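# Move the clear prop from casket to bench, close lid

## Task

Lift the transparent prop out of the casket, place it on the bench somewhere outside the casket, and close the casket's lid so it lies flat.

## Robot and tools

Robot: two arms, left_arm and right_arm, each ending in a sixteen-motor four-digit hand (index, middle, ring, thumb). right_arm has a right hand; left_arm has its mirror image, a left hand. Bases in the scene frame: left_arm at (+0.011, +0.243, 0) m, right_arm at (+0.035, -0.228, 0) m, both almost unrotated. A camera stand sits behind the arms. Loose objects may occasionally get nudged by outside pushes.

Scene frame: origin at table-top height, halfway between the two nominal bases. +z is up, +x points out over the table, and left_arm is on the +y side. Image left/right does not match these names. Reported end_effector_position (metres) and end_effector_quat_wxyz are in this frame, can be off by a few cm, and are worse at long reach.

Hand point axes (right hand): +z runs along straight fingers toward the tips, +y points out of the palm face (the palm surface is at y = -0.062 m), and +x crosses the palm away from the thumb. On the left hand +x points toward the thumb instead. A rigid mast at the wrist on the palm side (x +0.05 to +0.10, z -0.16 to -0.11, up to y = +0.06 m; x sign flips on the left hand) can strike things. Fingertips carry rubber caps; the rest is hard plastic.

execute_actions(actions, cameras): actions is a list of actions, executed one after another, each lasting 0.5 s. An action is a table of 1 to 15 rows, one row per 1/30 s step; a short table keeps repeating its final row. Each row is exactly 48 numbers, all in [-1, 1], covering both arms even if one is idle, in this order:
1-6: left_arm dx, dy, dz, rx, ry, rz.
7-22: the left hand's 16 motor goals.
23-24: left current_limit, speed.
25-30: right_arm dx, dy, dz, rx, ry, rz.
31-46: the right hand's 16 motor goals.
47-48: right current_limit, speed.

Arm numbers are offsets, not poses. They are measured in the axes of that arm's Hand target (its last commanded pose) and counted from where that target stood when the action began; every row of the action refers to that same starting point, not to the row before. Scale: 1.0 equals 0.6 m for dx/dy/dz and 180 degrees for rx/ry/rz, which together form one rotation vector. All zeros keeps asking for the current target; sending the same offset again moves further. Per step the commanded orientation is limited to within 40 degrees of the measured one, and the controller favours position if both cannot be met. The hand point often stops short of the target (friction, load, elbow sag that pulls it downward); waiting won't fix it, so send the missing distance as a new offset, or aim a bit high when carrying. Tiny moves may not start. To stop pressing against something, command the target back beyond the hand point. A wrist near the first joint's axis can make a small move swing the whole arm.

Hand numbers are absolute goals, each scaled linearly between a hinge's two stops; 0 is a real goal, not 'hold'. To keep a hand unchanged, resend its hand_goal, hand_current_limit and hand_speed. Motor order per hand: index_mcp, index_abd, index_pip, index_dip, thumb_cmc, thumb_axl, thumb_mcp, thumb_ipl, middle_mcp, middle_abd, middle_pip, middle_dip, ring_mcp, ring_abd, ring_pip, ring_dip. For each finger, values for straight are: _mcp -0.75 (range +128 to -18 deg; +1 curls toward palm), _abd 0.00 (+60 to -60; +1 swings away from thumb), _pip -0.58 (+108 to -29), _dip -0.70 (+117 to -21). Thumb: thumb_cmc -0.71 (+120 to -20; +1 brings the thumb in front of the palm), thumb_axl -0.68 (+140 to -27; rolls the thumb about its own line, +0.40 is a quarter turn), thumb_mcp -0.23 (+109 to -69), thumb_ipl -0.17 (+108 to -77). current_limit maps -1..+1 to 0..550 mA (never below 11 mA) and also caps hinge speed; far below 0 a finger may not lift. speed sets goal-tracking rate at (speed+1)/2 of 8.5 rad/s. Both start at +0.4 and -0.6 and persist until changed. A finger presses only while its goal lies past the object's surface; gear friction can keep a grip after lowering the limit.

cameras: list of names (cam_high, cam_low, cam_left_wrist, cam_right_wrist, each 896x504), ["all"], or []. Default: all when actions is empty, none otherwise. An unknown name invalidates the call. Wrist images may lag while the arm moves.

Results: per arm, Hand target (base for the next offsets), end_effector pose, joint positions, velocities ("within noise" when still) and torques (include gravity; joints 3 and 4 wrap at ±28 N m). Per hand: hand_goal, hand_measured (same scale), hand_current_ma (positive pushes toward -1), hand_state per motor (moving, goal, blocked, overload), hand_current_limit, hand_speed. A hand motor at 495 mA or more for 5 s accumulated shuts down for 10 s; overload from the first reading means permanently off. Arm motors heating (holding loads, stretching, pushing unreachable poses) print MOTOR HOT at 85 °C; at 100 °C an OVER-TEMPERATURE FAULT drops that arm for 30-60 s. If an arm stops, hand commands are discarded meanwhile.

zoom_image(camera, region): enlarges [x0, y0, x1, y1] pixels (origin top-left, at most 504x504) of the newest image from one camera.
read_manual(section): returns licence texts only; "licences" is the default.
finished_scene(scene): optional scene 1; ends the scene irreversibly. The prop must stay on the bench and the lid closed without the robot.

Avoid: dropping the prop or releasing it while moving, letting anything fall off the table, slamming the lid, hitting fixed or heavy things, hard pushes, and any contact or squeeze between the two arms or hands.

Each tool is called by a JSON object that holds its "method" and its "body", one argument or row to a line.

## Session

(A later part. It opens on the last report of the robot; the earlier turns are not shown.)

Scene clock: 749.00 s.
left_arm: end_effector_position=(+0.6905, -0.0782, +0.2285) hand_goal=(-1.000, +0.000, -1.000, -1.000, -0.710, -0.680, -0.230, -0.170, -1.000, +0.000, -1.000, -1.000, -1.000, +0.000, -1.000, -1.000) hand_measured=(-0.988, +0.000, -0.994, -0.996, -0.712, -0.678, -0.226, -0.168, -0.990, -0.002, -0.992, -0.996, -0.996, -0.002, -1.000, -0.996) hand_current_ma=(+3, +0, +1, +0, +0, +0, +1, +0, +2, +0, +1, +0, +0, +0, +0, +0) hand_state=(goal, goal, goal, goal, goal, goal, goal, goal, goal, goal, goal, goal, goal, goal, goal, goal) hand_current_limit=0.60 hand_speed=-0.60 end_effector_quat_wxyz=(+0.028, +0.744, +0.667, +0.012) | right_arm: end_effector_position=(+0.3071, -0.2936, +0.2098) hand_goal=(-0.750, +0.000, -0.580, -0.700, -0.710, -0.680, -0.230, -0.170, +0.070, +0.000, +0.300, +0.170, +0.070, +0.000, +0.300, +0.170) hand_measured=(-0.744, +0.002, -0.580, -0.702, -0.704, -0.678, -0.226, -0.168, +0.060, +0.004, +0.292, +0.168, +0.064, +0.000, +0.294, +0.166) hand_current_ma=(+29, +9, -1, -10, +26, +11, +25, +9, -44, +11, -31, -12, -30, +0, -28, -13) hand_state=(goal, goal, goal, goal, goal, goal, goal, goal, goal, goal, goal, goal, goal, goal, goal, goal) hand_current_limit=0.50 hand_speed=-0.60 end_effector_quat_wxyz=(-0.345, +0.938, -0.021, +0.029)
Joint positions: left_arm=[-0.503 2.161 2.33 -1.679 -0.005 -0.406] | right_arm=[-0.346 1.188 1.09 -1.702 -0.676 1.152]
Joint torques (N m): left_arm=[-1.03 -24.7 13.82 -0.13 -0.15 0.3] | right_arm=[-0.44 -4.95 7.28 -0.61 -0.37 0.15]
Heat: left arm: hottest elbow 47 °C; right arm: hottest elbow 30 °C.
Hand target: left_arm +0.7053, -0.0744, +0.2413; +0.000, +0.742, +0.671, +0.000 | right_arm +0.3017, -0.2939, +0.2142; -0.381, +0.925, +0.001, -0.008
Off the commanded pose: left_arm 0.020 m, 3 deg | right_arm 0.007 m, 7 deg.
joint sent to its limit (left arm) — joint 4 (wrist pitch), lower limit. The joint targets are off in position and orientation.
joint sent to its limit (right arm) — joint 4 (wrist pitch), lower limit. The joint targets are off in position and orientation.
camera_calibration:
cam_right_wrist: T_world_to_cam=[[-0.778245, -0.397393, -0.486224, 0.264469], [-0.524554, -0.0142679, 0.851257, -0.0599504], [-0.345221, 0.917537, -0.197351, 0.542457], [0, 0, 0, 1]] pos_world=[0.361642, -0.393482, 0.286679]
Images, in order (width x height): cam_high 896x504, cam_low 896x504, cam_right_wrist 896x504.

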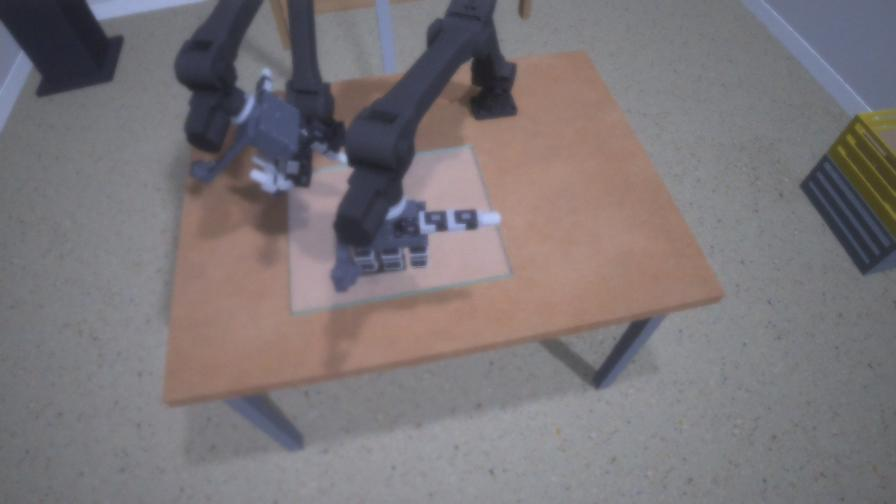

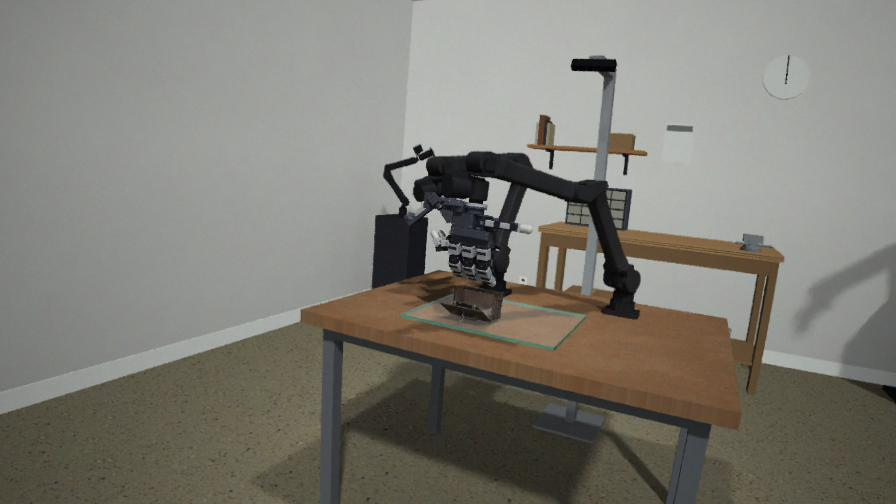

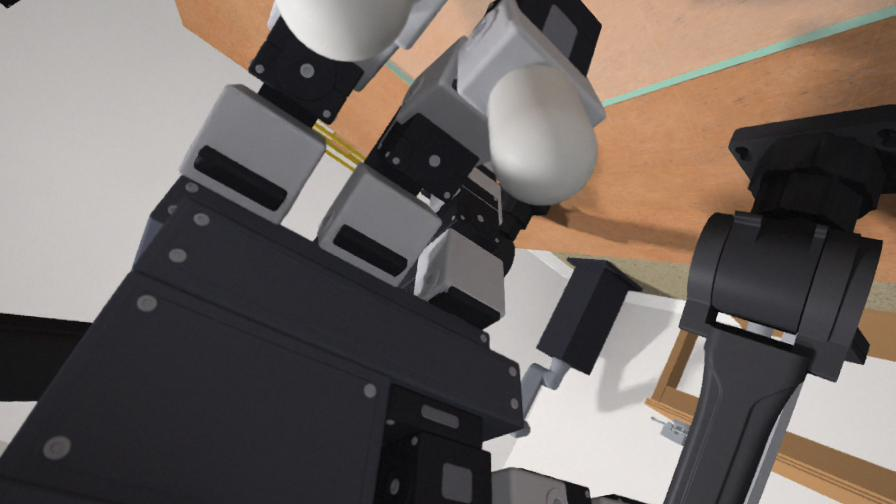

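{"method": "execute_actions", "body": {
  "actions": [
    [[0.0,0.0,0.0,0,0,0.0,-1,0,-1,-1,-0.71,-0.68,-0.23,-0.17,-1,0,-1,-1,-1,0,-1,-1,0.6,-0.6,-0.01,0.073,0.097,0,0,0,-0.75,0,-0.58,-0.7,-0.71,-0.68,-0.23,-0.17,0.07,0,0.3,0.17,0.07,0,0.3,0.17,0.0,-0.6]],
    [[0.0,0.0,0.0,0,0,0.0,-1,0,-1,-1,-0.71,-0.68,-0.23,-0.17,-1,0,-1,-1,-1,0,-1,-1,0.6,-0.6,-0.01,0.073,0.097,0,0,0,-0.75,0,-0.58,-0.7,-0.71,-0.68,-0.23,-0.17,0.07,0,0.3,0.17,0.07,0,0.3,0.17,0.0,-0.6]]
  ],
  "cameras": ["cam_low","cam_high","cam_right_wrist"]
}}

{"method": "zoom_image", "body": {
  "camera": "cam_high",
  "region": [280, 140, 440, 300]
}}

Scene clock: 752.87 s.
left_arm: end_effector_position=(+0.6905, -0.0782, +0.2285) hand_goal=(-1.000, +0.000, -1.000, -1.000, -0.710, -0.680, -0.230, -0.170, -1.000, +0.000, -1.000, -1.000, -1.000, +0.000, -1.000, -1.000) hand_measured=(-0.988, +0.000, -0.994, -0.996, -0.712, -0.678, -0.226, -0.168, -0.990, -0.002, -0.992, -0.996, -0.996, -0.002, -1.000, -0.996) hand_current_ma=(+3, +0, +1, +0, +0, +0, +1, +0, +2, +0, +1, +0, +0, +0, +0, +0) hand_state=(goal, goal, goal, goal, goal, goal, goal, goal, goal, goal, goal, goal, goal, goal, goal, goal) hand_current_limit=0.60 hand_speed=-0.60 end_effector_quat_wxyz=(+0.028, +0.744, +0.667, +0.012) | right_arm: end_effector_position=(+0.2828, -0.2777, +0.0711) hand_goal=(-0.750, +0.000, -0.580, -0.700, -0.710, -0.680, -0.230, -0.170, +0.070, +0.000, +0.300, +0.170, +0.070, +0.000, +0.300, +0.170) hand_measured=(-0.744, +0.002, -0.580, -0.702, -0.704, -0.678, -0.226, -0.168, +0.062, +0.004, +0.294, +0.168, +0.064, +0.000, +0.294, +0.166) hand_current_ma=(+29, +8, -1, -10, +26, +11, +25, +9, -32, +11, -25, -11, -27, +0, -24, -12) hand_state=(goal, goal, goal, goal, goal, goal, goal, goal, goal, goal, goal, goal, goal, goal, goal, goal) hand_current_limit=0.00 hand_speed=-0.60 end_effector_quat_wxyz=(-0.380, +0.925, -0.004, -0.008)
Joint positions: left_arm=[-0.503 2.161 2.33 -1.679 -0.005 -0.406] | right_arm=[-0.35 1.316 0.791 -1.417 -0.703 1.056]
Joint torques (N m): left_arm=[-1.38 -24.59 13.81 -0.17 -0.15 0.3] | right_arm=[1.2 -3.43 6.56 -0.32 -0.85 0.21]
Heat: left arm: hottest elbow 48 °C; right arm: hottest elbow 30 °C.
Hand target: left_arm +0.7053, -0.0744, +0.2413; +0.000, +0.742, +0.671, +0.000 | right_arm +0.2874, -0.2742, +0.0701; -0.381, +0.925, +0.001, -0.008
Off the commanded pose: left_arm 0.020 m, 3 deg | right_arm 0.006 m, 1 deg.
joint sent to its limit (left arm) — joint 4 (wrist pitch), lower limit. The joint targets are off in position and orientation.
camera_calibration:
cam_right_wrist: T_world_to_cam=[[-0.781271, -0.408285, -0.472142, 0.181288], [-0.472211, -0.108067, 0.874836, 0.00308549], [-0.408206, 0.906435, -0.108368, 0.500477], [0, 0, 0, 1]] pos_world=[0.34739, -0.379299, 0.13713]
Images, in order (width x height): cam_high 896x504, cam_low 896x504, cam_right_wrist 896x504.

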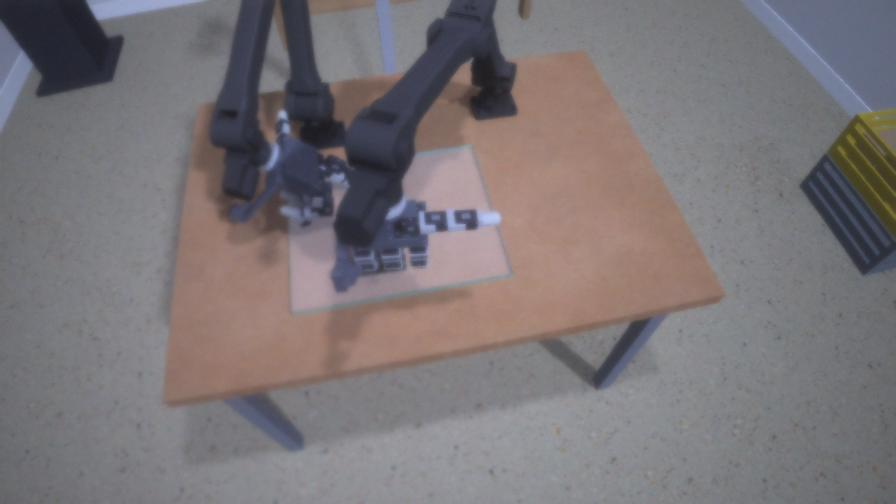

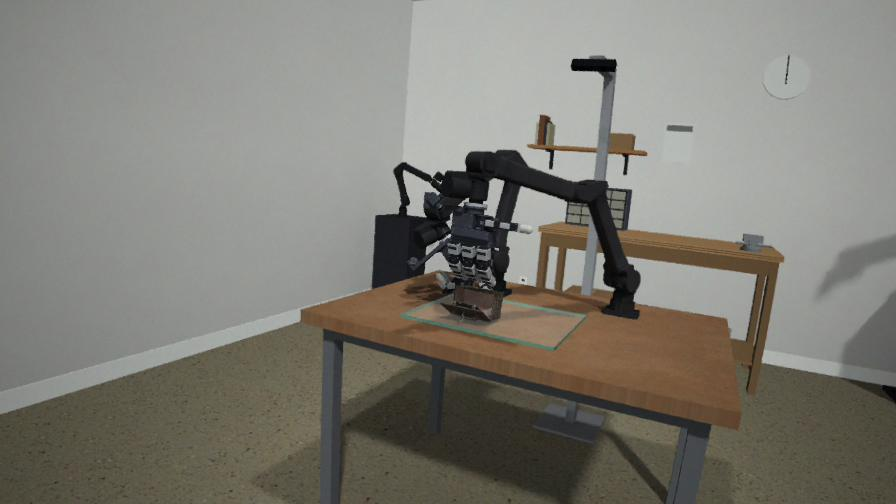

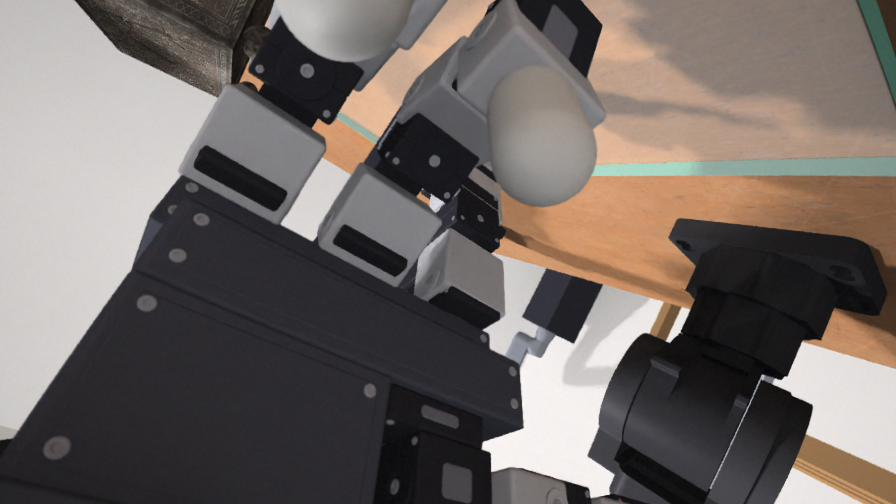

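Scaled by 3.150 from the camera's 896x504 image, which has a finer 1280x720 frame.

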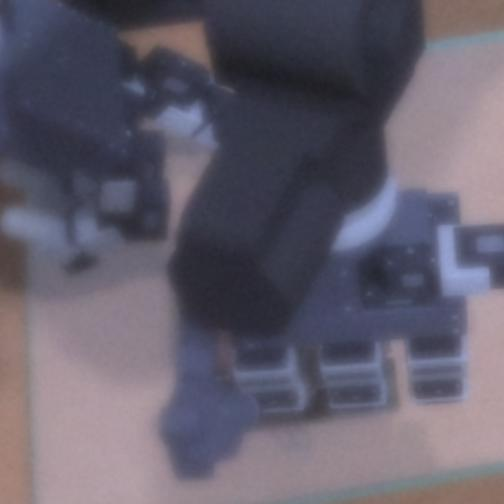

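{"method": "execute_actions", "body": {
  "actions": [
    [[-0.0365,0.045,0.06,0,0,0.0,0.07,0,0.3,0.17,-0.71,-0.68,-0.23,-0.17,-1,0,-1,-1,-1,0,-1,-1,0.6,-0.6,0,0,0,0,0,0,-0.75,0,-0.58,-0.7,-0.71,-0.68,-0.23,-0.17,0.07,0,0.3,0.17,0.07,0,0.3,0.17,0.0,-0.6]],
    [[0.0,0.01,0.06,0,0,0.0,0.07,0,0.3,0.17,-0.71,-0.68,-0.23,-0.17,-1,0,-1,-1,-1,0,-1,-1,0.6,-0.6,0,0,0,0,0,0,-0.75,0,-0.58,-0.7,-0.71,-0.68,-0.23,-0.17,0.07,0,0.3,0.17,0.07,0,0.3,0.17,0.0,-0.6]]
  ],
  "cameras": ["cam_low","cam_high","cam_left_wrist"]
}}

{"method": "zoom_image", "body": {
  "camera": "cam_low",
  "region": [410, 220, 560, 350]
}}

Scene clock: 766.03 s.
left_arm: end_effector_position=(+0.7244, -0.0974, +0.1586) hand_goal=(+0.070, +0.000, +0.300, +0.170, -0.710, -0.680, -0.230, -0.170, -1.000, +0.000, -1.000, -1.000, -1.000, +0.000, -1.000, -1.000) hand_measured=(+0.050, +0.000, +0.294, +0.168, -0.712, -0.678, -0.226, -0.168, -0.992, -0.002, -0.994, -0.996, -0.996, -0.002, -1.000, -0.996) hand_current_ma=(-7, +0, -1, +0, +0, +0, +1, +0, +2, +0, +1, +0, +0, +0, +0, +0) hand_state=(goal, goal, goal, goal, goal, goal, goal, goal, goal, goal, goal, goal, goal, goal, goal, goal) hand_current_limit=0.60 hand_speed=-0.60 end_effector_quat_wxyz=(+0.010, +0.745, +0.667, +0.006) | right_arm: end_effector_position=(+0.2828, -0.2777, +0.0711) hand_goal=(-0.750, +0.000, -0.580, -0.700, -0.710, -0.680, -0.230, -0.170, +0.070, +0.000, +0.300, +0.170, +0.070, +0.000, +0.300, +0.170) hand_measured=(-0.744, +0.002, -0.580, -0.702, -0.704, -0.678, -0.226, -0.168, +0.062, +0.004, +0.294, +0.168, +0.064, +0.000, +0.294, +0.166) hand_current_ma=(+29, +8, -1, -10, +26, +11, +25, +9, -32, +11, -25, -11, -27, +0, -24, -12) hand_state=(goal, goal, goal, goal, goal, goal, goal, goal, goal, goal, goal, goal, goal, goal, goal, goal) hand_current_limit=0.00 hand_speed=-0.60 end_effector_quat_wxyz=(-0.380, +0.925, -0.004, -0.008)
Joint positions: left_arm=[-0.503 2.345 2.479 -1.681 -0.005 -0.406] | right_arm=[-0.35 1.316 0.791 -1.417 -0.703 1.056]
Joint torques (N m): left_arm=[-2.02 -26.93 13.81 -0.08 -0.06 0.19] | right_arm=[1.2 -3.43 6.54 -0.28 -0.85 0.21]
Heat: left arm: hottest elbow 50 °C; right arm: hottest elbow 31 °C.
Hand target: left_arm +0.7359, -0.0995, +0.1693; +0.000, +0.742, +0.671, +0.000 | right_arm +0.2874, -0.2742, +0.0701; -0.381, +0.925, +0.001, -0.008
Off the commanded pose: left_arm 0.016 m, 1 deg | right_arm 0.006 m, 1 deg.
joint sent to its limit (left arm) — joint 4 (wrist pitch), lower limit. The joint targets are off in position, not in orientation.
camera_calibration:
cam_left_wrist: T_world_to_cam=[[-0.693131, -0.720805, 0.00310953, 0.395687], [-0.483071, 0.467718, 0.740191, 0.227095], [-0.534987, 0.511547, -0.67239, 0.663781], [0, 0, 0, 1]] pos_world=[0.739081, -0.160559, 0.276996]
Images, in order (width x height): cam_high 896x504, cam_low 896x504, cam_left_wrist 896x504.

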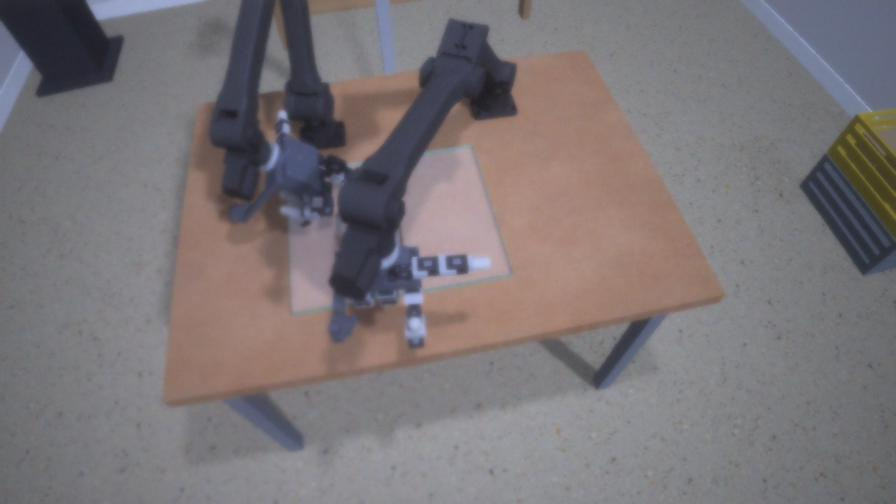

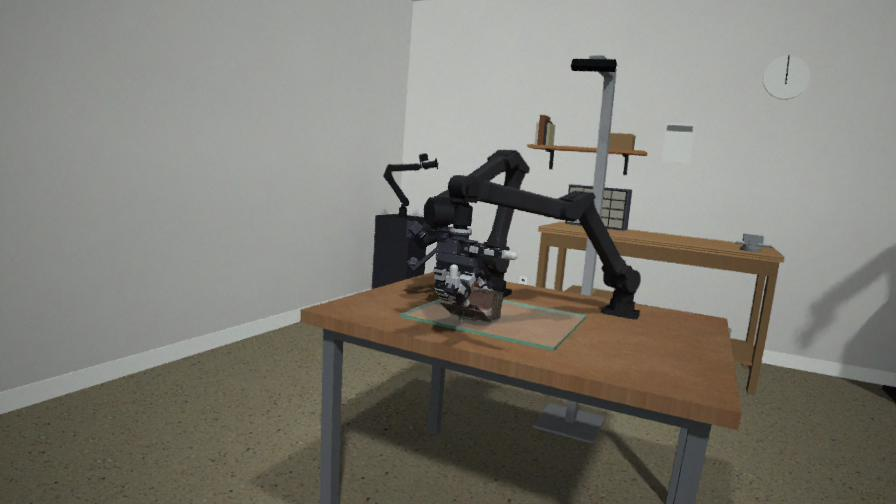

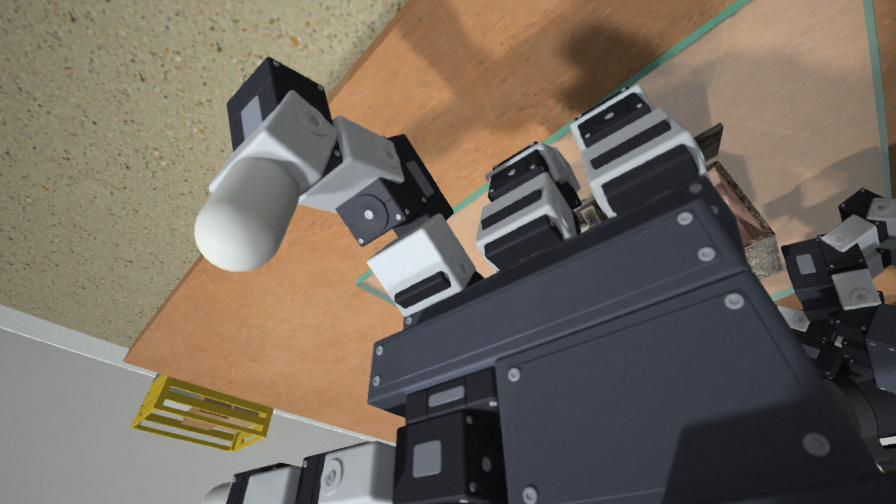

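Scaled by 3.360 from the camera's 896x504 image, which has a finer 1280x720 frame.

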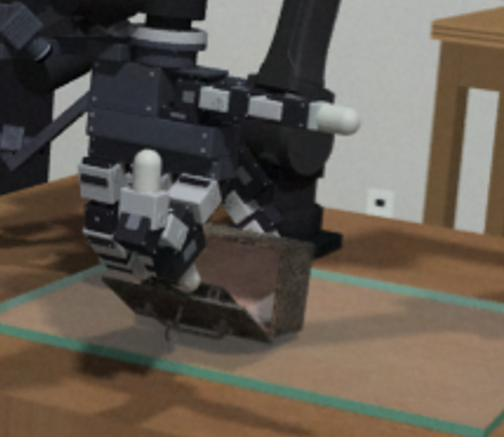

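{"method": "execute_actions", "body": {
  "actions": [
    [[0.0,0.0,0.06,0,0,0.0,0.07,0,0.3,0.17,-0.71,-0.68,-0.23,-0.17,-1,0,-1,-1,-1,0,-1,-1,0.6,-0.6,0,0,0,0,0,0,-0.75,0,-0.58,-0.7,-0.71,-0.68,-0.23,-0.17,0.07,0,0.3,0.17,0.07,0,0.3,0.17,0.0,-0.6]],
    [[0.0,0.0,0.035,0,0,0.0,0.07,0,0.3,0.17,-0.71,-0.68,-0.23,-0.17,-1,0,-1,-1,-1,0,-1,-1,0.6,-0.6,0,0,0,0,0,0,-0.75,0,-0.58,-0.7,-0.71,-0.68,-0.23,-0.17,0.07,0,0.3,0.17,0.07,0,0.3,0.17,0.0,-0.6]]
  ],
  "cameras": ["cam_low","cam_left_wrist"]
}}

{"method": "zoom_image", "body": {
  "camera": "cam_low",
  "region": [410, 220, 560, 350]
}}

Scene clock: 769.10 s.
left_arm: end_effector_position=(+0.7300, -0.1011, +0.1189) hand_goal=(+0.070, +0.000, +0.300, +0.170, -0.710, -0.680, -0.230, -0.170, -1.000, +0.000, -1.000, -1.000, -1.000, +0.000, -1.000, -1.000) hand_measured=(+0.050, +0.000, +0.294, +0.168, -0.712, -0.678, -0.226, -0.168, -0.992, -0.002, -0.994, -0.996, -0.996, -0.002, -1.000, -0.996) hand_current_ma=(-7, +0, -1, +0, +0, +0, +1, +0, +2, +0, +1, +0, +0, +0, +0, +0) hand_state=(goal, goal, goal, goal, goal, goal, goal, goal, goal, goal, goal, goal, goal, goal, goal, goal) hand_current_limit=0.60 hand_speed=-0.60 end_effector_quat_wxyz=(-0.003, +0.745, +0.668, +0.000) | right_arm: end_effector_position=(+0.2828, -0.2777, +0.0711) hand_goal=(-0.750, +0.000, -0.580, -0.700, -0.710, -0.680, -0.230, -0.170, +0.070, +0.000, +0.300, +0.170, +0.070, +0.000, +0.300, +0.170) hand_measured=(-0.744, +0.002, -0.580, -0.702, -0.704, -0.678, -0.226, -0.168, +0.062, +0.004, +0.294, +0.168, +0.064, +0.000, +0.294, +0.166) hand_current_ma=(+29, +8, -1, -10, +26, +11, +25, +9, -32, +11, -25, -11, -27, +0, -24, -12) hand_state=(goal, goal, goal, goal, goal, goal, goal, goal, goal, goal, goal, goal, goal, goal, goal, goal) hand_current_limit=0.00 hand_speed=-0.60 end_effector_quat_wxyz=(-0.380, +0.925, -0.004, -0.008)
Joint positions: left_arm=[-0.503 2.399 2.479 -1.656 -0.003 -0.406] | right_arm=[-0.35 1.316 0.791 -1.417 -0.703 1.056]
Joint torques (N m): left_arm=[-2.08 -27.93 9.73 0.59 0 0.12] | right_arm=[1.26 -3.43 6.57 -0.28 -0.85 0.21]
Heat: left arm: hottest elbow 51 °C; right arm: hottest elbow 31 °C.
Hand target: left_arm +0.7359, -0.0994, +0.1123; +0.000, +0.742, +0.671, +0.000 | right_arm +0.2874, -0.2742, +0.0701; -0.381, +0.925, +0.001, -0.008
Off the commanded pose: left_arm 0.009 m, 1 deg | right_arm 0.006 m, 1 deg.
camera_calibration:
cam_left_wrist: T_world_to_cam=[[-0.692885, -0.720934, 0.0127936, 0.395678], [-0.463496, 0.458915, 0.758003, 0.243555], [-0.552341, 0.519279, -0.652126, 0.652914], [0, 0, 0, 1]] pos_world=[0.747678, -0.165558, 0.236105]
Images, in order (width x height): cam_low 896x504, cam_left_wrist 896x504.

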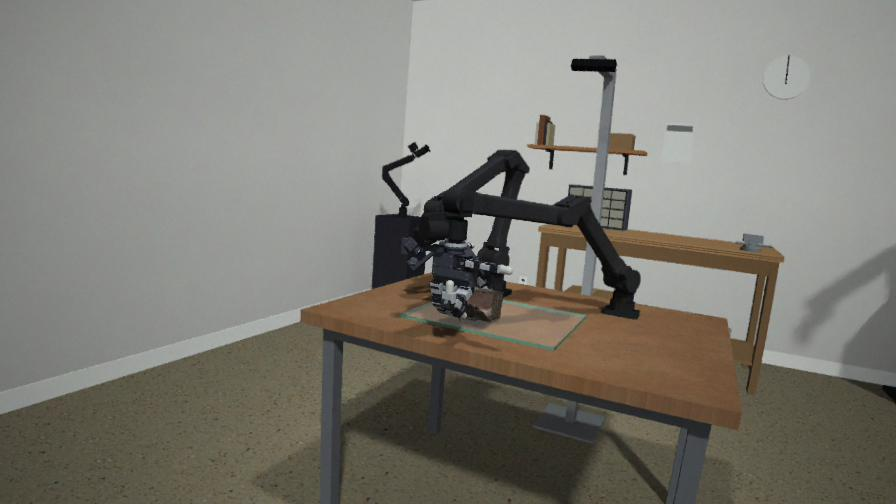

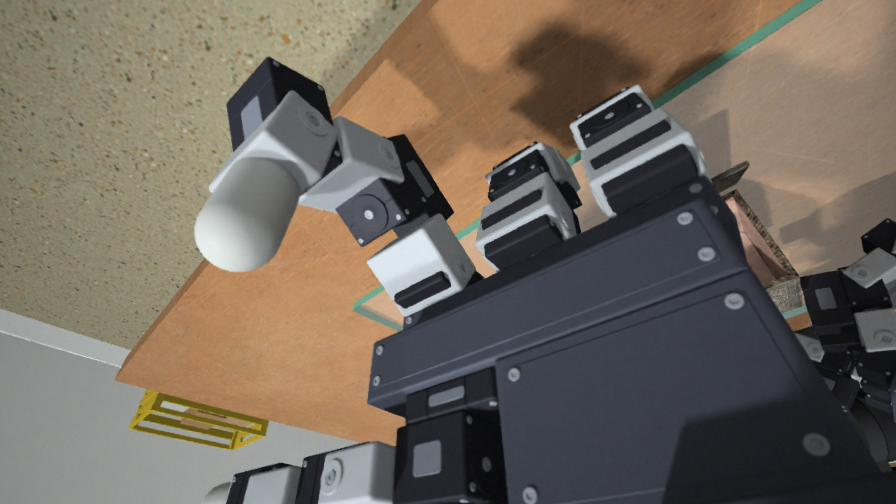

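Scaled by 3.360 from the camera's 896x504 image, which has a finer 1280x720 frame.

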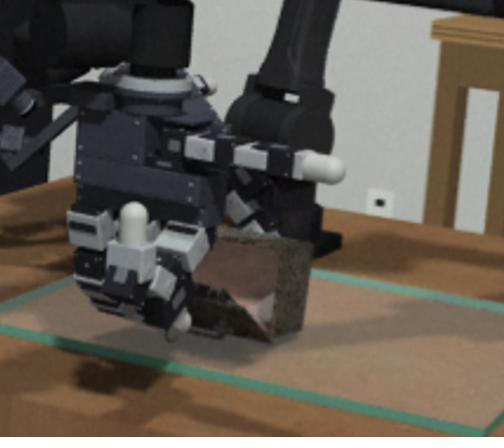

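{"method": "execute_actions", "body": {
  "actions": [
    [[0.0,0.0,0.036,0,0,0.0,0.07,0,0.3,0.17,-0.71,-0.68,-0.23,-0.17,-1,0,-1,-1,-1,0,-1,-1,0.6,-0.6,0,0,0,0,0,0,-0.75,0,-0.58,-0.7,-0.71,-0.68,-0.23,-0.17,0.07,0,0.3,0.17,0.07,0,0.3,0.17,0.0,-0.6]]
  ],
  "cameras": ["cam_low","cam_left_wrist","cam_high"]
}}

{"method": "zoom_image", "body": {
  "camera": "cam_low",
  "region": [410, 240, 540, 350]
}}

{"method": "zoom_image", "body": {
  "camera": "cam_high",
  "region": [280, 180, 440, 340]
}}

Scene clock: 771.70 s.
left_arm: end_effector_position=(+0.7313, -0.1019, +0.0980) hand_goal=(+0.070, +0.000, +0.300, +0.170, -0.710, -0.680, -0.230, -0.170, -1.000, +0.000, -1.000, -1.000, -1.000, +0.000, -1.000, -1.000) hand_measured=(+0.052, +0.000, +0.294, +0.168, -0.712, -0.678, -0.226, -0.168, -0.992, -0.002, -0.994, -0.996, -0.996, -0.002, -1.000, -0.996) hand_current_ma=(-6, +0, -1, +0, +0, +0, +1, +0, +2, +0, +1, +0, +0, +0, +0, +0) hand_state=(goal, goal, goal, goal, goal, goal, goal, goal, goal, goal, goal, goal, goal, goal, goal, goal) hand_current_limit=0.60 hand_speed=-0.60 end_effector_quat_wxyz=(-0.002, +0.745, +0.668, +0.001) | right_arm: end_effector_position=(+0.2828, -0.2777, +0.0711) hand_goal=(-0.750, +0.000, -0.580, -0.700, -0.710, -0.680, -0.230, -0.170, +0.070, +0.000, +0.300, +0.170, +0.070, +0.000, +0.300, +0.170) hand_measured=(-0.744, +0.002, -0.580, -0.702, -0.704, -0.678, -0.226, -0.168, +0.062, +0.004, +0.294, +0.168, +0.064, +0.000, +0.294, +0.166) hand_current_ma=(+29, +8, -1, -10, +26, +11, +25, +9, -32, +11, -25, -11, -27, +0, -24, -12) hand_state=(goal, goal, goal, goal, goal, goal, goal, goal, goal, goal, goal, goal, goal, goal, goal, goal) hand_current_limit=0.00 hand_speed=-0.60 end_effector_quat_wxyz=(-0.380, +0.925, -0.004, -0.008)
Joint positions: left_arm=[-0.503 2.398 2.42 -1.596 -0.002 -0.406] | right_arm=[-0.35 1.316 0.791 -1.417 -0.703 1.056]
Joint torques (N m): left_arm=[-1.96 -27.99 9.35 0.62 -0.01 0.12] | right_arm=[1.38 -3.43 6.56 -0.28 -0.85 0.21]
Heat: left arm: hottest elbow 51 °C; right arm: hottest elbow 31 °C.
Hand target: left_arm +0.7360, -0.0995, +0.0907; +0.000, +0.742, +0.671, +0.000 | right_arm +0.2874, -0.2742, +0.0701; -0.381, +0.925, +0.001, -0.008
Off the commanded pose: left_arm 0.009 m, 1 deg | right_arm 0.006 m, 1 deg.
camera_calibration:
cam_left_wrist: T_world_to_cam=[[-0.692942, -0.720888, 0.0123566, 0.396348], [-0.465434, 0.460349, 0.755943, 0.262119], [-0.550638, 0.518073, -0.654521, 0.639318], [0, 0, 0, 1]] pos_world=[0.748678, -0.166158, 0.215403]
Images, in order (width x height): cam_high 896x504, cam_low 896x504, cam_left_wrist 896x504.

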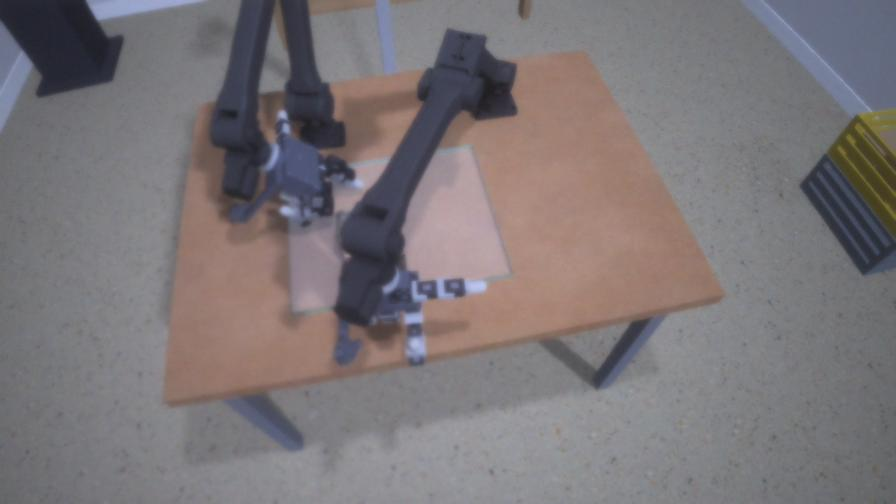

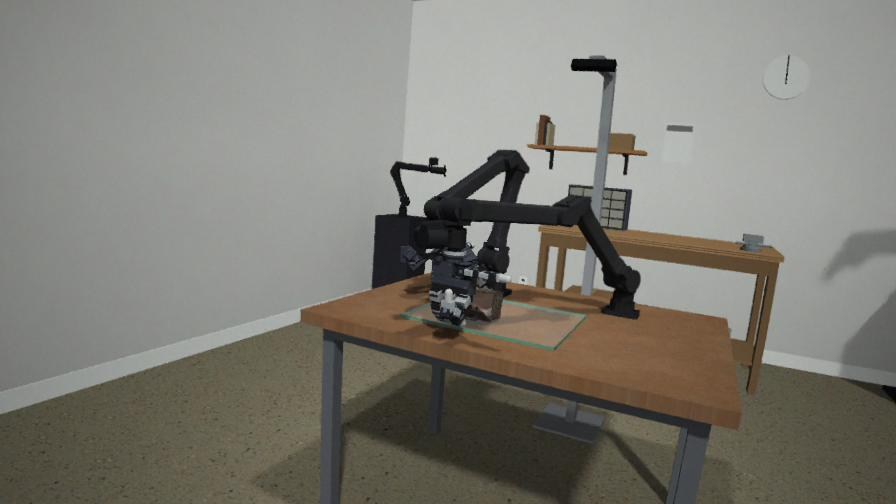

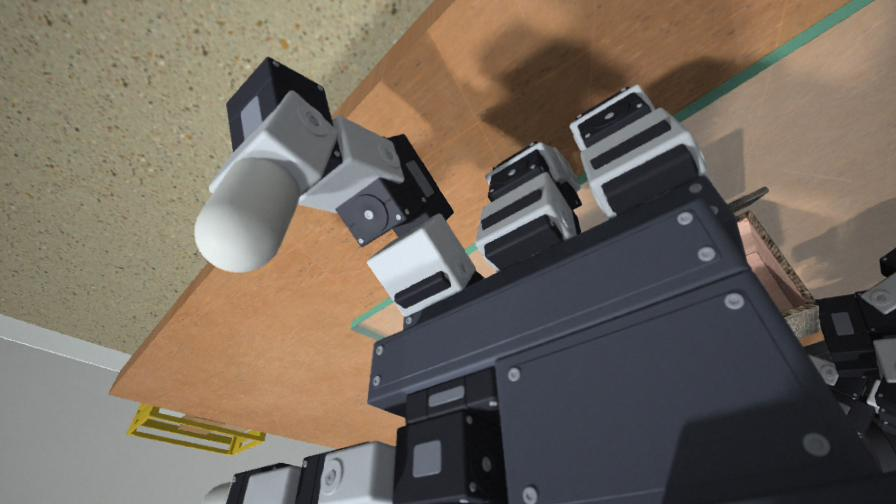

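Scaled by 3.877 from the camera's 896x504 image, which has a finer 1280x720 frame.

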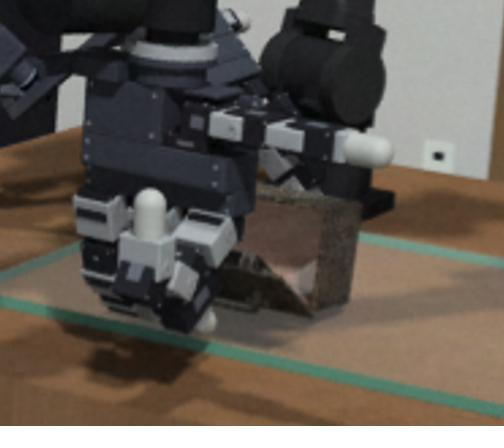

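Scaled by 3.150 from the camera's 896x504 image, which has a finer 1280x720 frame.

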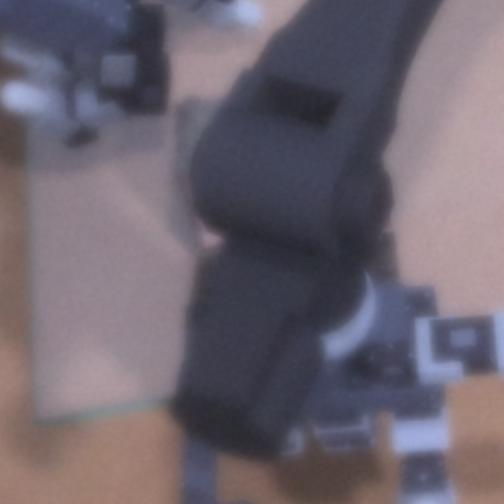

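{"method": "execute_actions", "body": {
  "actions": [
    [[-0.005,-0.055,0.0,0,0,0.0,0.07,0,0.3,0.17,-0.71,-0.68,-0.23,-0.17,-1,0,-1,-1,-1,0,-1,-1,0.6,-0.6,0,0,0,0,0,0,-0.75,0,-0.58,-0.7,-0.71,-0.68,-0.23,-0.17,0.07,0,0.3,0.17,0.07,0,0.3,0.17,0.0,-0.6]],
    [[-0.005,-0.05,0.0,0,0,0.0,0.07,0,0.3,0.17,-0.71,-0.68,-0.23,-0.17,-1,0,-1,-1,-1,0,-1,-1,0.6,-0.6,0,0,0,0,0,0,-0.75,0,-0.58,-0.7,-0.71,-0.68,-0.23,-0.17,0.07,0,0.3,0.17,0.07,0,0.3,0.17,0.0,-0.6]]
  ],
  "cameras": ["cam_low","cam_left_wrist"]
}}

{"method": "zoom_image", "body": {
  "camera": "cam_low",
  "region": [410, 240, 540, 350]
}}

Scene clock: 774.77 s.
left_arm: end_effector_position=(+0.6844, -0.0844, +0.0959) hand_goal=(+0.070, +0.000, +0.300, +0.170, -0.710, -0.680, -0.230, -0.170, -1.000, +0.000, -1.000, -1.000, -1.000, +0.000, -1.000, -1.000) hand_measured=(+0.054, +0.000, +0.294, +0.168, -0.712, -0.678, -0.226, -0.168, -0.996, -0.002, -1.000, -1.000, -0.978, -0.006, -1.000, -1.000) hand_current_ma=(-5, +0, -1, +0, +0, +0, +1, +0, +0, +0, +0, +0, +10, -1, +0, +0) hand_state=(goal, goal, goal, goal, goal, goal, goal, goal, goal, goal, goal, goal, blocked, goal, goal, goal) hand_current_limit=0.60 hand_speed=-0.60 end_effector_quat_wxyz=(+0.004, +0.738, +0.675, +0.003) | right_arm: end_effector_position=(+0.2828, -0.2777, +0.0711) hand_goal=(-0.750, +0.000, -0.580, -0.700, -0.710, -0.680, -0.230, -0.170, +0.070, +0.000, +0.300, +0.170, +0.070, +0.000, +0.300, +0.170) hand_measured=(-0.744, +0.002, -0.580, -0.702, -0.704, -0.678, -0.226, -0.168, +0.062, +0.004, +0.294, +0.168, +0.064, +0.000, +0.294, +0.166) hand_current_ma=(+29, +8, -1, -10, +26, +11, +25, +9, -32, +11, -25, -11, -27, +0, -24, -12) hand_state=(goal, goal, goal, goal, goal, goal, goal, goal, goal, goal, goal, goal, goal, goal, goal, goal) hand_current_limit=0.00 hand_speed=-0.60 end_effector_quat_wxyz=(-0.380, +0.925, -0.004, -0.008)
Joint positions: left_arm=[-0.517 2.198 2.055 -1.419 -0.003 -0.441] | right_arm=[-0.35 1.316 0.791 -1.417 -0.703 1.056]
Joint torques (N m): left_arm=[-3.84 -26.93 8.16 0.31 -0.02 0.02] | right_arm=[1.2 -3.55 6.54 -0.29 -0.85 0.21]
Heat: left arm: hottest elbow 50 °C; right arm: hottest elbow 31 °C.
Hand target: left_arm +0.6727, -0.0991, +0.0907; +0.000, +0.742, +0.671, +0.000 | right_arm +0.2874, -0.2742, +0.0701; -0.381, +0.925, +0.001, -0.008
Off the commanded pose: left_arm 0.020 m, 1 deg | right_arm 0.006 m, 1 deg.
camera_calibration:
cam_left_wrist: T_world_to_cam=[[-0.677822, -0.735172, 0.00896932, 0.365326], [-0.482982, 0.454437, 0.748475, 0.246028], [-0.554334, 0.503001, -0.663102, 0.605216], [0, 0, 0, 1]] pos_world=[0.701945, -0.147651, 0.213898]
Images, in order (width x height): cam_low 896x504, cam_left_wrist 896x504.

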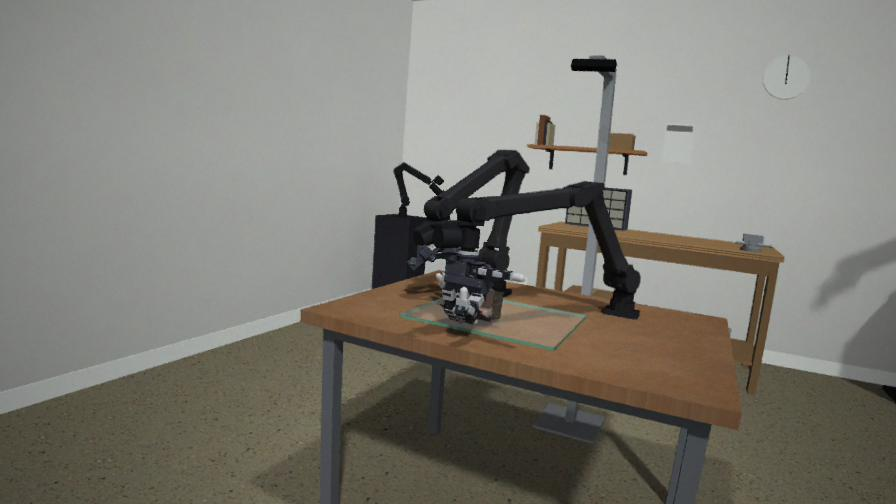

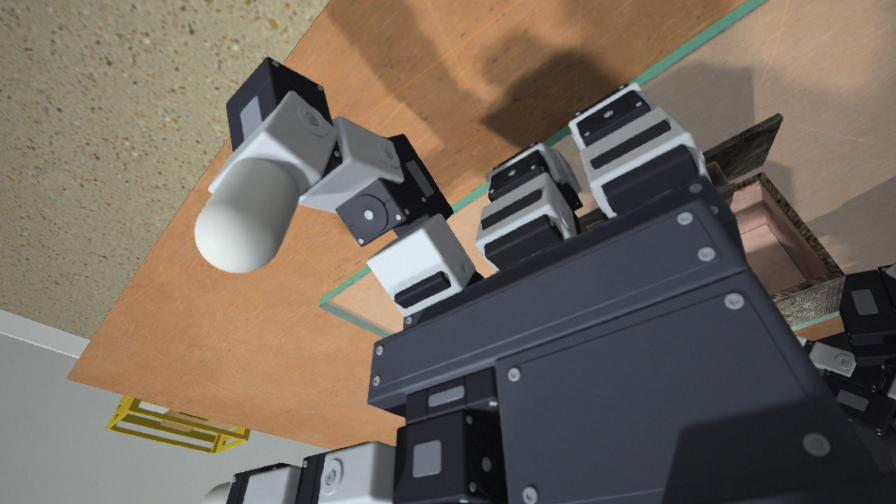

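Scaled by 3.877 from the camera's 896x504 image, which has a finer 1280x720 frame.

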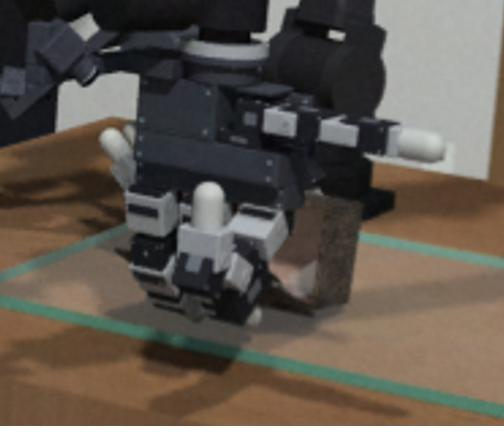

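{"method": "execute_actions", "body": {
  "actions": [
    [[-0.0,-0.01,-0.06,0,0,0.0,0.07,0,0.3,0.17,-0.71,-0.68,-0.23,-0.17,-1,0,-1,-1,-1,0,-1,-1,0.7,-0.6,0,0,0,0,0,0,-0.75,0,-0.58,-0.7,-0.71,-0.68,-0.23,-0.17,0.07,0,0.3,0.17,0.07,0,0.3,0.17,0.0,-0.6]]
  ],
  "cameras": ["cam_low","cam_left_wrist"]
}}

{"method": "zoom_image", "body": {
  "camera": "cam_low",
  "region": [410, 240, 540, 350]
}}

Scene clock: 777.47 s.
left_arm: end_effector_position=(+0.6755, -0.0797, +0.1098) hand_goal=(+0.070, +0.000, +0.300, +0.170, -0.710, -0.680, -0.230, -0.170, -1.000, +0.000, -1.000, -1.000, -1.000, +0.000, -1.000, -1.000) hand_measured=(+0.054, +0.000, +0.294, +0.168, -0.712, -0.678, -0.226, -0.168, -0.986, +0.000, -0.990, -0.996, -0.960, +0.002, -0.980, -0.992) hand_current_ma=(-5, +0, -1, +0, +0, +0, +1, +0, +4, +0, +2, +0, +30, +0, +6, +1) hand_state=(goal, goal, goal, goal, goal, goal, goal, goal, goal, goal, goal, goal, blocked, goal, goal, goal) hand_current_limit=0.70 hand_speed=-0.60 end_effector_quat_wxyz=(-0.005, +0.735, +0.678, +0.000) | right_arm: end_effector_position=(+0.2828, -0.2777, +0.0711) hand_goal=(-0.750, +0.000, -0.580, -0.700, -0.710, -0.680, -0.230, -0.170, +0.070, +0.000, +0.300, +0.170, +0.070, +0.000, +0.300, +0.170) hand_measured=(-0.744, +0.002, -0.580, -0.702, -0.704, -0.678, -0.226, -0.168, +0.062, +0.004, +0.294, +0.168, +0.064, +0.000, +0.294, +0.166) hand_current_ma=(+29, +8, -1, -10, +26, +11, +25, +9, -32, +11, -25, -11, -27, +0, -24, -12) hand_state=(goal, goal, goal, goal, goal, goal, goal, goal, goal, goal, goal, goal, goal, goal, goal, goal) hand_current_limit=0.00 hand_speed=-0.60 end_effector_quat_wxyz=(-0.380, +0.925, -0.004, -0.008)
Joint positions: left_arm=[-0.519 2.175 2.055 -1.46 -0.004 -0.45] | right_arm=[-0.35 1.316 0.791 -1.417 -0.703 1.056]
Joint torques (N m): left_arm=[-3.96 -27.63 11.21 -0.91 0.01 0.07] | right_arm=[1.26 -3.43 6.56 -0.29 -0.86 0.21]
Heat: left arm: hottest elbow 49 °C; right arm: hottest elbow 31 °C.
Hand target: left_arm +0.6668, -0.0985, +0.1267; +0.000, +0.742, +0.671, +0.000 | right_arm +0.2874, -0.2742, +0.0701; -0.381, +0.925, +0.001, -0.008
Off the commanded pose: left_arm 0.027 m, 1 deg | right_arm 0.006 m, 1 deg.
camera_calibration:
cam_left_wrist: T_world_to_cam=[[-0.672603, -0.739896, 0.0126047, 0.358319], [-0.474034, 0.443876, 0.760438, 0.221108], [-0.56824, 0.505498, -0.649288, 0.61508], [0, 0, 0, 1]] pos_world=[0.695332, -0.143947, 0.226708]
Images, in order (width x height): cam_low 896x504, cam_left_wrist 896x504.

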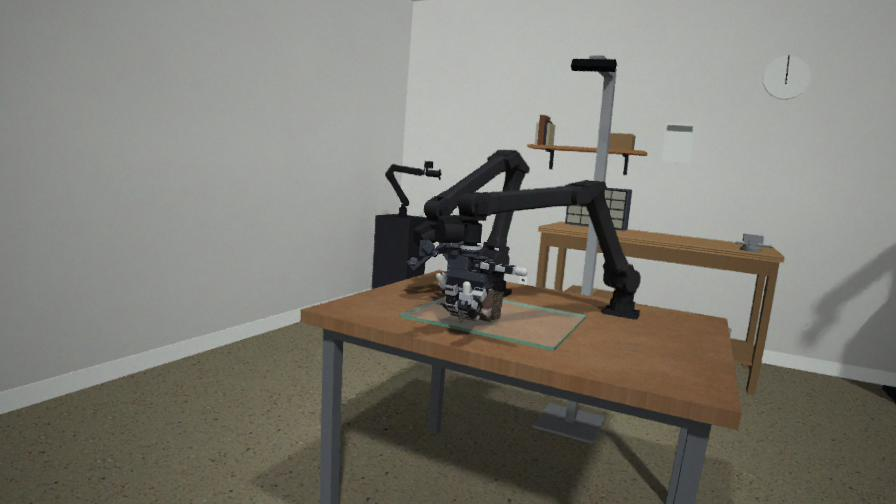

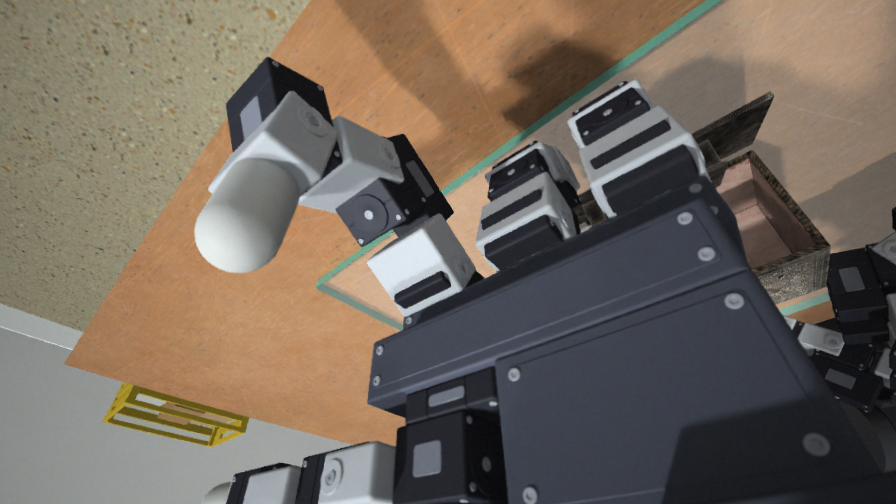

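Scaled by 3.877 from the camera's 896x504 image, which has a finer 1280x720 frame.

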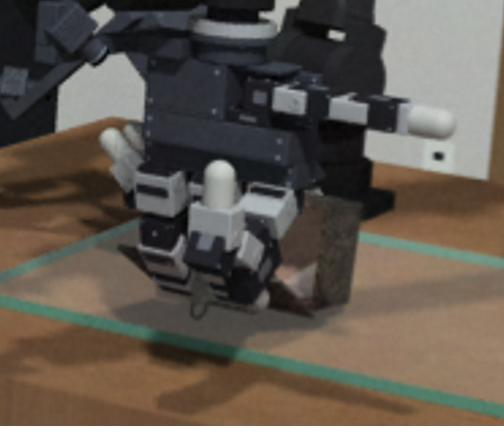

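{"method": "execute_actions", "body": {
  "actions": [
    [[-0.005,-0.015,-0.05,0,0,0.0,0.07,0,0.3,0.17,-0.71,-0.68,-0.23,-0.17,-1,0,-1,-1,-1,0,-1,-1,0.7,-0.6,0,0,0,0,0,0,-0.75,0,-0.58,-0.7,-0.71,-0.68,-0.23,-0.17,0.07,0,0.3,0.17,0.07,0,0.3,0.17,0.0,-0.6]]
  ],
  "cameras": ["cam_low","cam_left_wrist"]
}}

{"method": "zoom_image", "body": {
  "camera": "cam_low",
  "region": [410, 240, 540, 350]
}}

Scene clock: 779.87 s.
left_arm: end_effector_position=(+0.6598, -0.0772, +0.1300) hand_goal=(+0.070, +0.000, +0.300, +0.170, -0.710, -0.680, -0.230, -0.170, -1.000, +0.000, -1.000, -1.000, -1.000, +0.000, -1.000, -1.000) hand_measured=(+0.054, +0.000, +0.294, +0.168, -0.712, -0.678, -0.226, -0.168, -0.974, +0.000, -0.980, -0.992, -0.964, -0.006, -0.986, -0.994) hand_current_ma=(-5, +0, -1, +0, +0, +0, +1, +0, +13, +0, +6, +1, +24, -1, +4, +1) hand_state=(goal, goal, goal, goal, goal, goal, goal, goal, blocked, goal, goal, goal, blocked, goal, goal, goal) hand_current_limit=0.70 hand_speed=-0.60 end_effector_quat_wxyz=(-0.018, +0.735, +0.678, -0.003) | right_arm: end_effector_position=(+0.2828, -0.2777, +0.0711) hand_goal=(-0.750, +0.000, -0.580, -0.700, -0.710, -0.680, -0.230, -0.170, +0.070, +0.000, +0.300, +0.170, +0.070, +0.000, +0.300, +0.170) hand_measured=(-0.744, +0.002, -0.580, -0.702, -0.704, -0.678, -0.226, -0.168, +0.062, +0.004, +0.294, +0.168, +0.064, +0.000, +0.294, +0.166) hand_current_ma=(+29, +8, -1, -10, +26, +11, +25, +9, -32, +11, -25, -11, -27, +0, -24, -12) hand_state=(goal, goal, goal, goal, goal, goal, goal, goal, goal, goal, goal, goal, goal, goal, goal, goal) hand_current_limit=0.00 hand_speed=-0.60 end_effector_quat_wxyz=(-0.380, +0.925, -0.004, -0.008)
Joint positions: left_arm=[-0.528 2.141 2.055 -1.521 -0.005 -0.459] | right_arm=[-0.35 1.316 0.791 -1.417 -0.703 1.056]
Joint torques (N m): left_arm=[-4.13 -26.75 13.2 -0.81 0.09 0.06] | right_arm=[1.26 -3.43 6.53 -0.32 -0.84 0.21]
Heat: left arm: hottest elbow 49 °C; right arm: hottest elbow 31 °C.
Hand target: left_arm +0.6575, -0.1006, +0.1567; +0.000, +0.742, +0.671, +0.000 | right_arm +0.2874, -0.2742, +0.0701; -0.381, +0.925, +0.001, -0.008
Off the commanded pose: left_arm 0.035 m, 2 deg | right_arm 0.006 m, 1 deg.
camera_calibration:
cam_left_wrist: T_world_to_cam=[[-0.672027, -0.740342, 0.0165236, 0.348367], [-0.45698, 0.432163, 0.777435, 0.182712], [-0.582709, 0.514906, -0.628746, 0.625736], [0, 0, 0, 1]] pos_world=[0.68223, -0.143246, 0.245626]
Images, in order (width x height): cam_low 896x504, cam_left_wrist 896x504.

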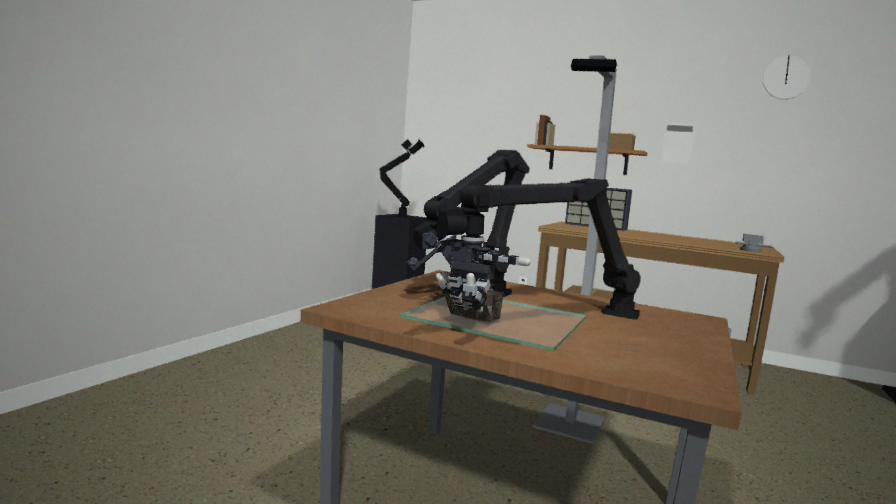

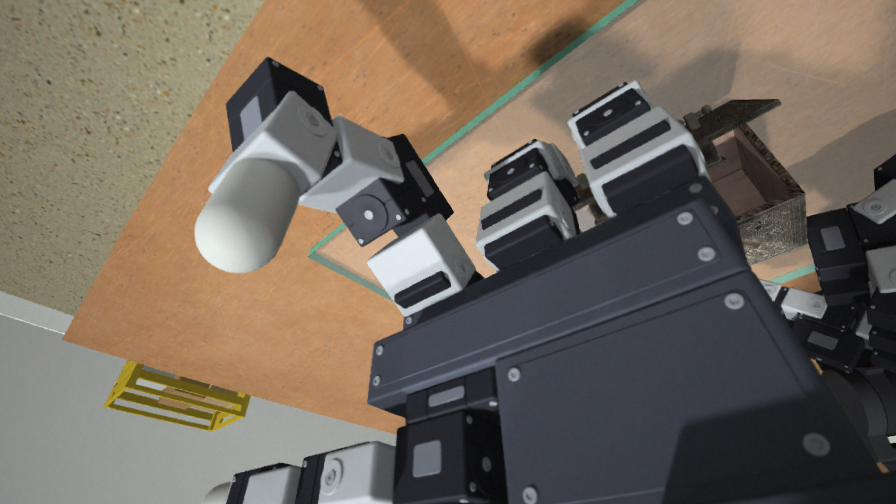

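Scaled by 3.877 from the camera's 896x504 image, which has a finer 1280x720 frame.

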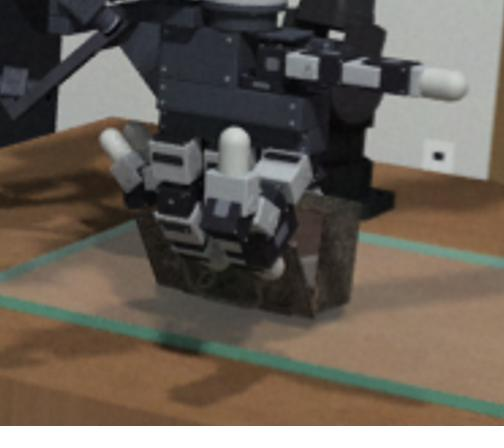

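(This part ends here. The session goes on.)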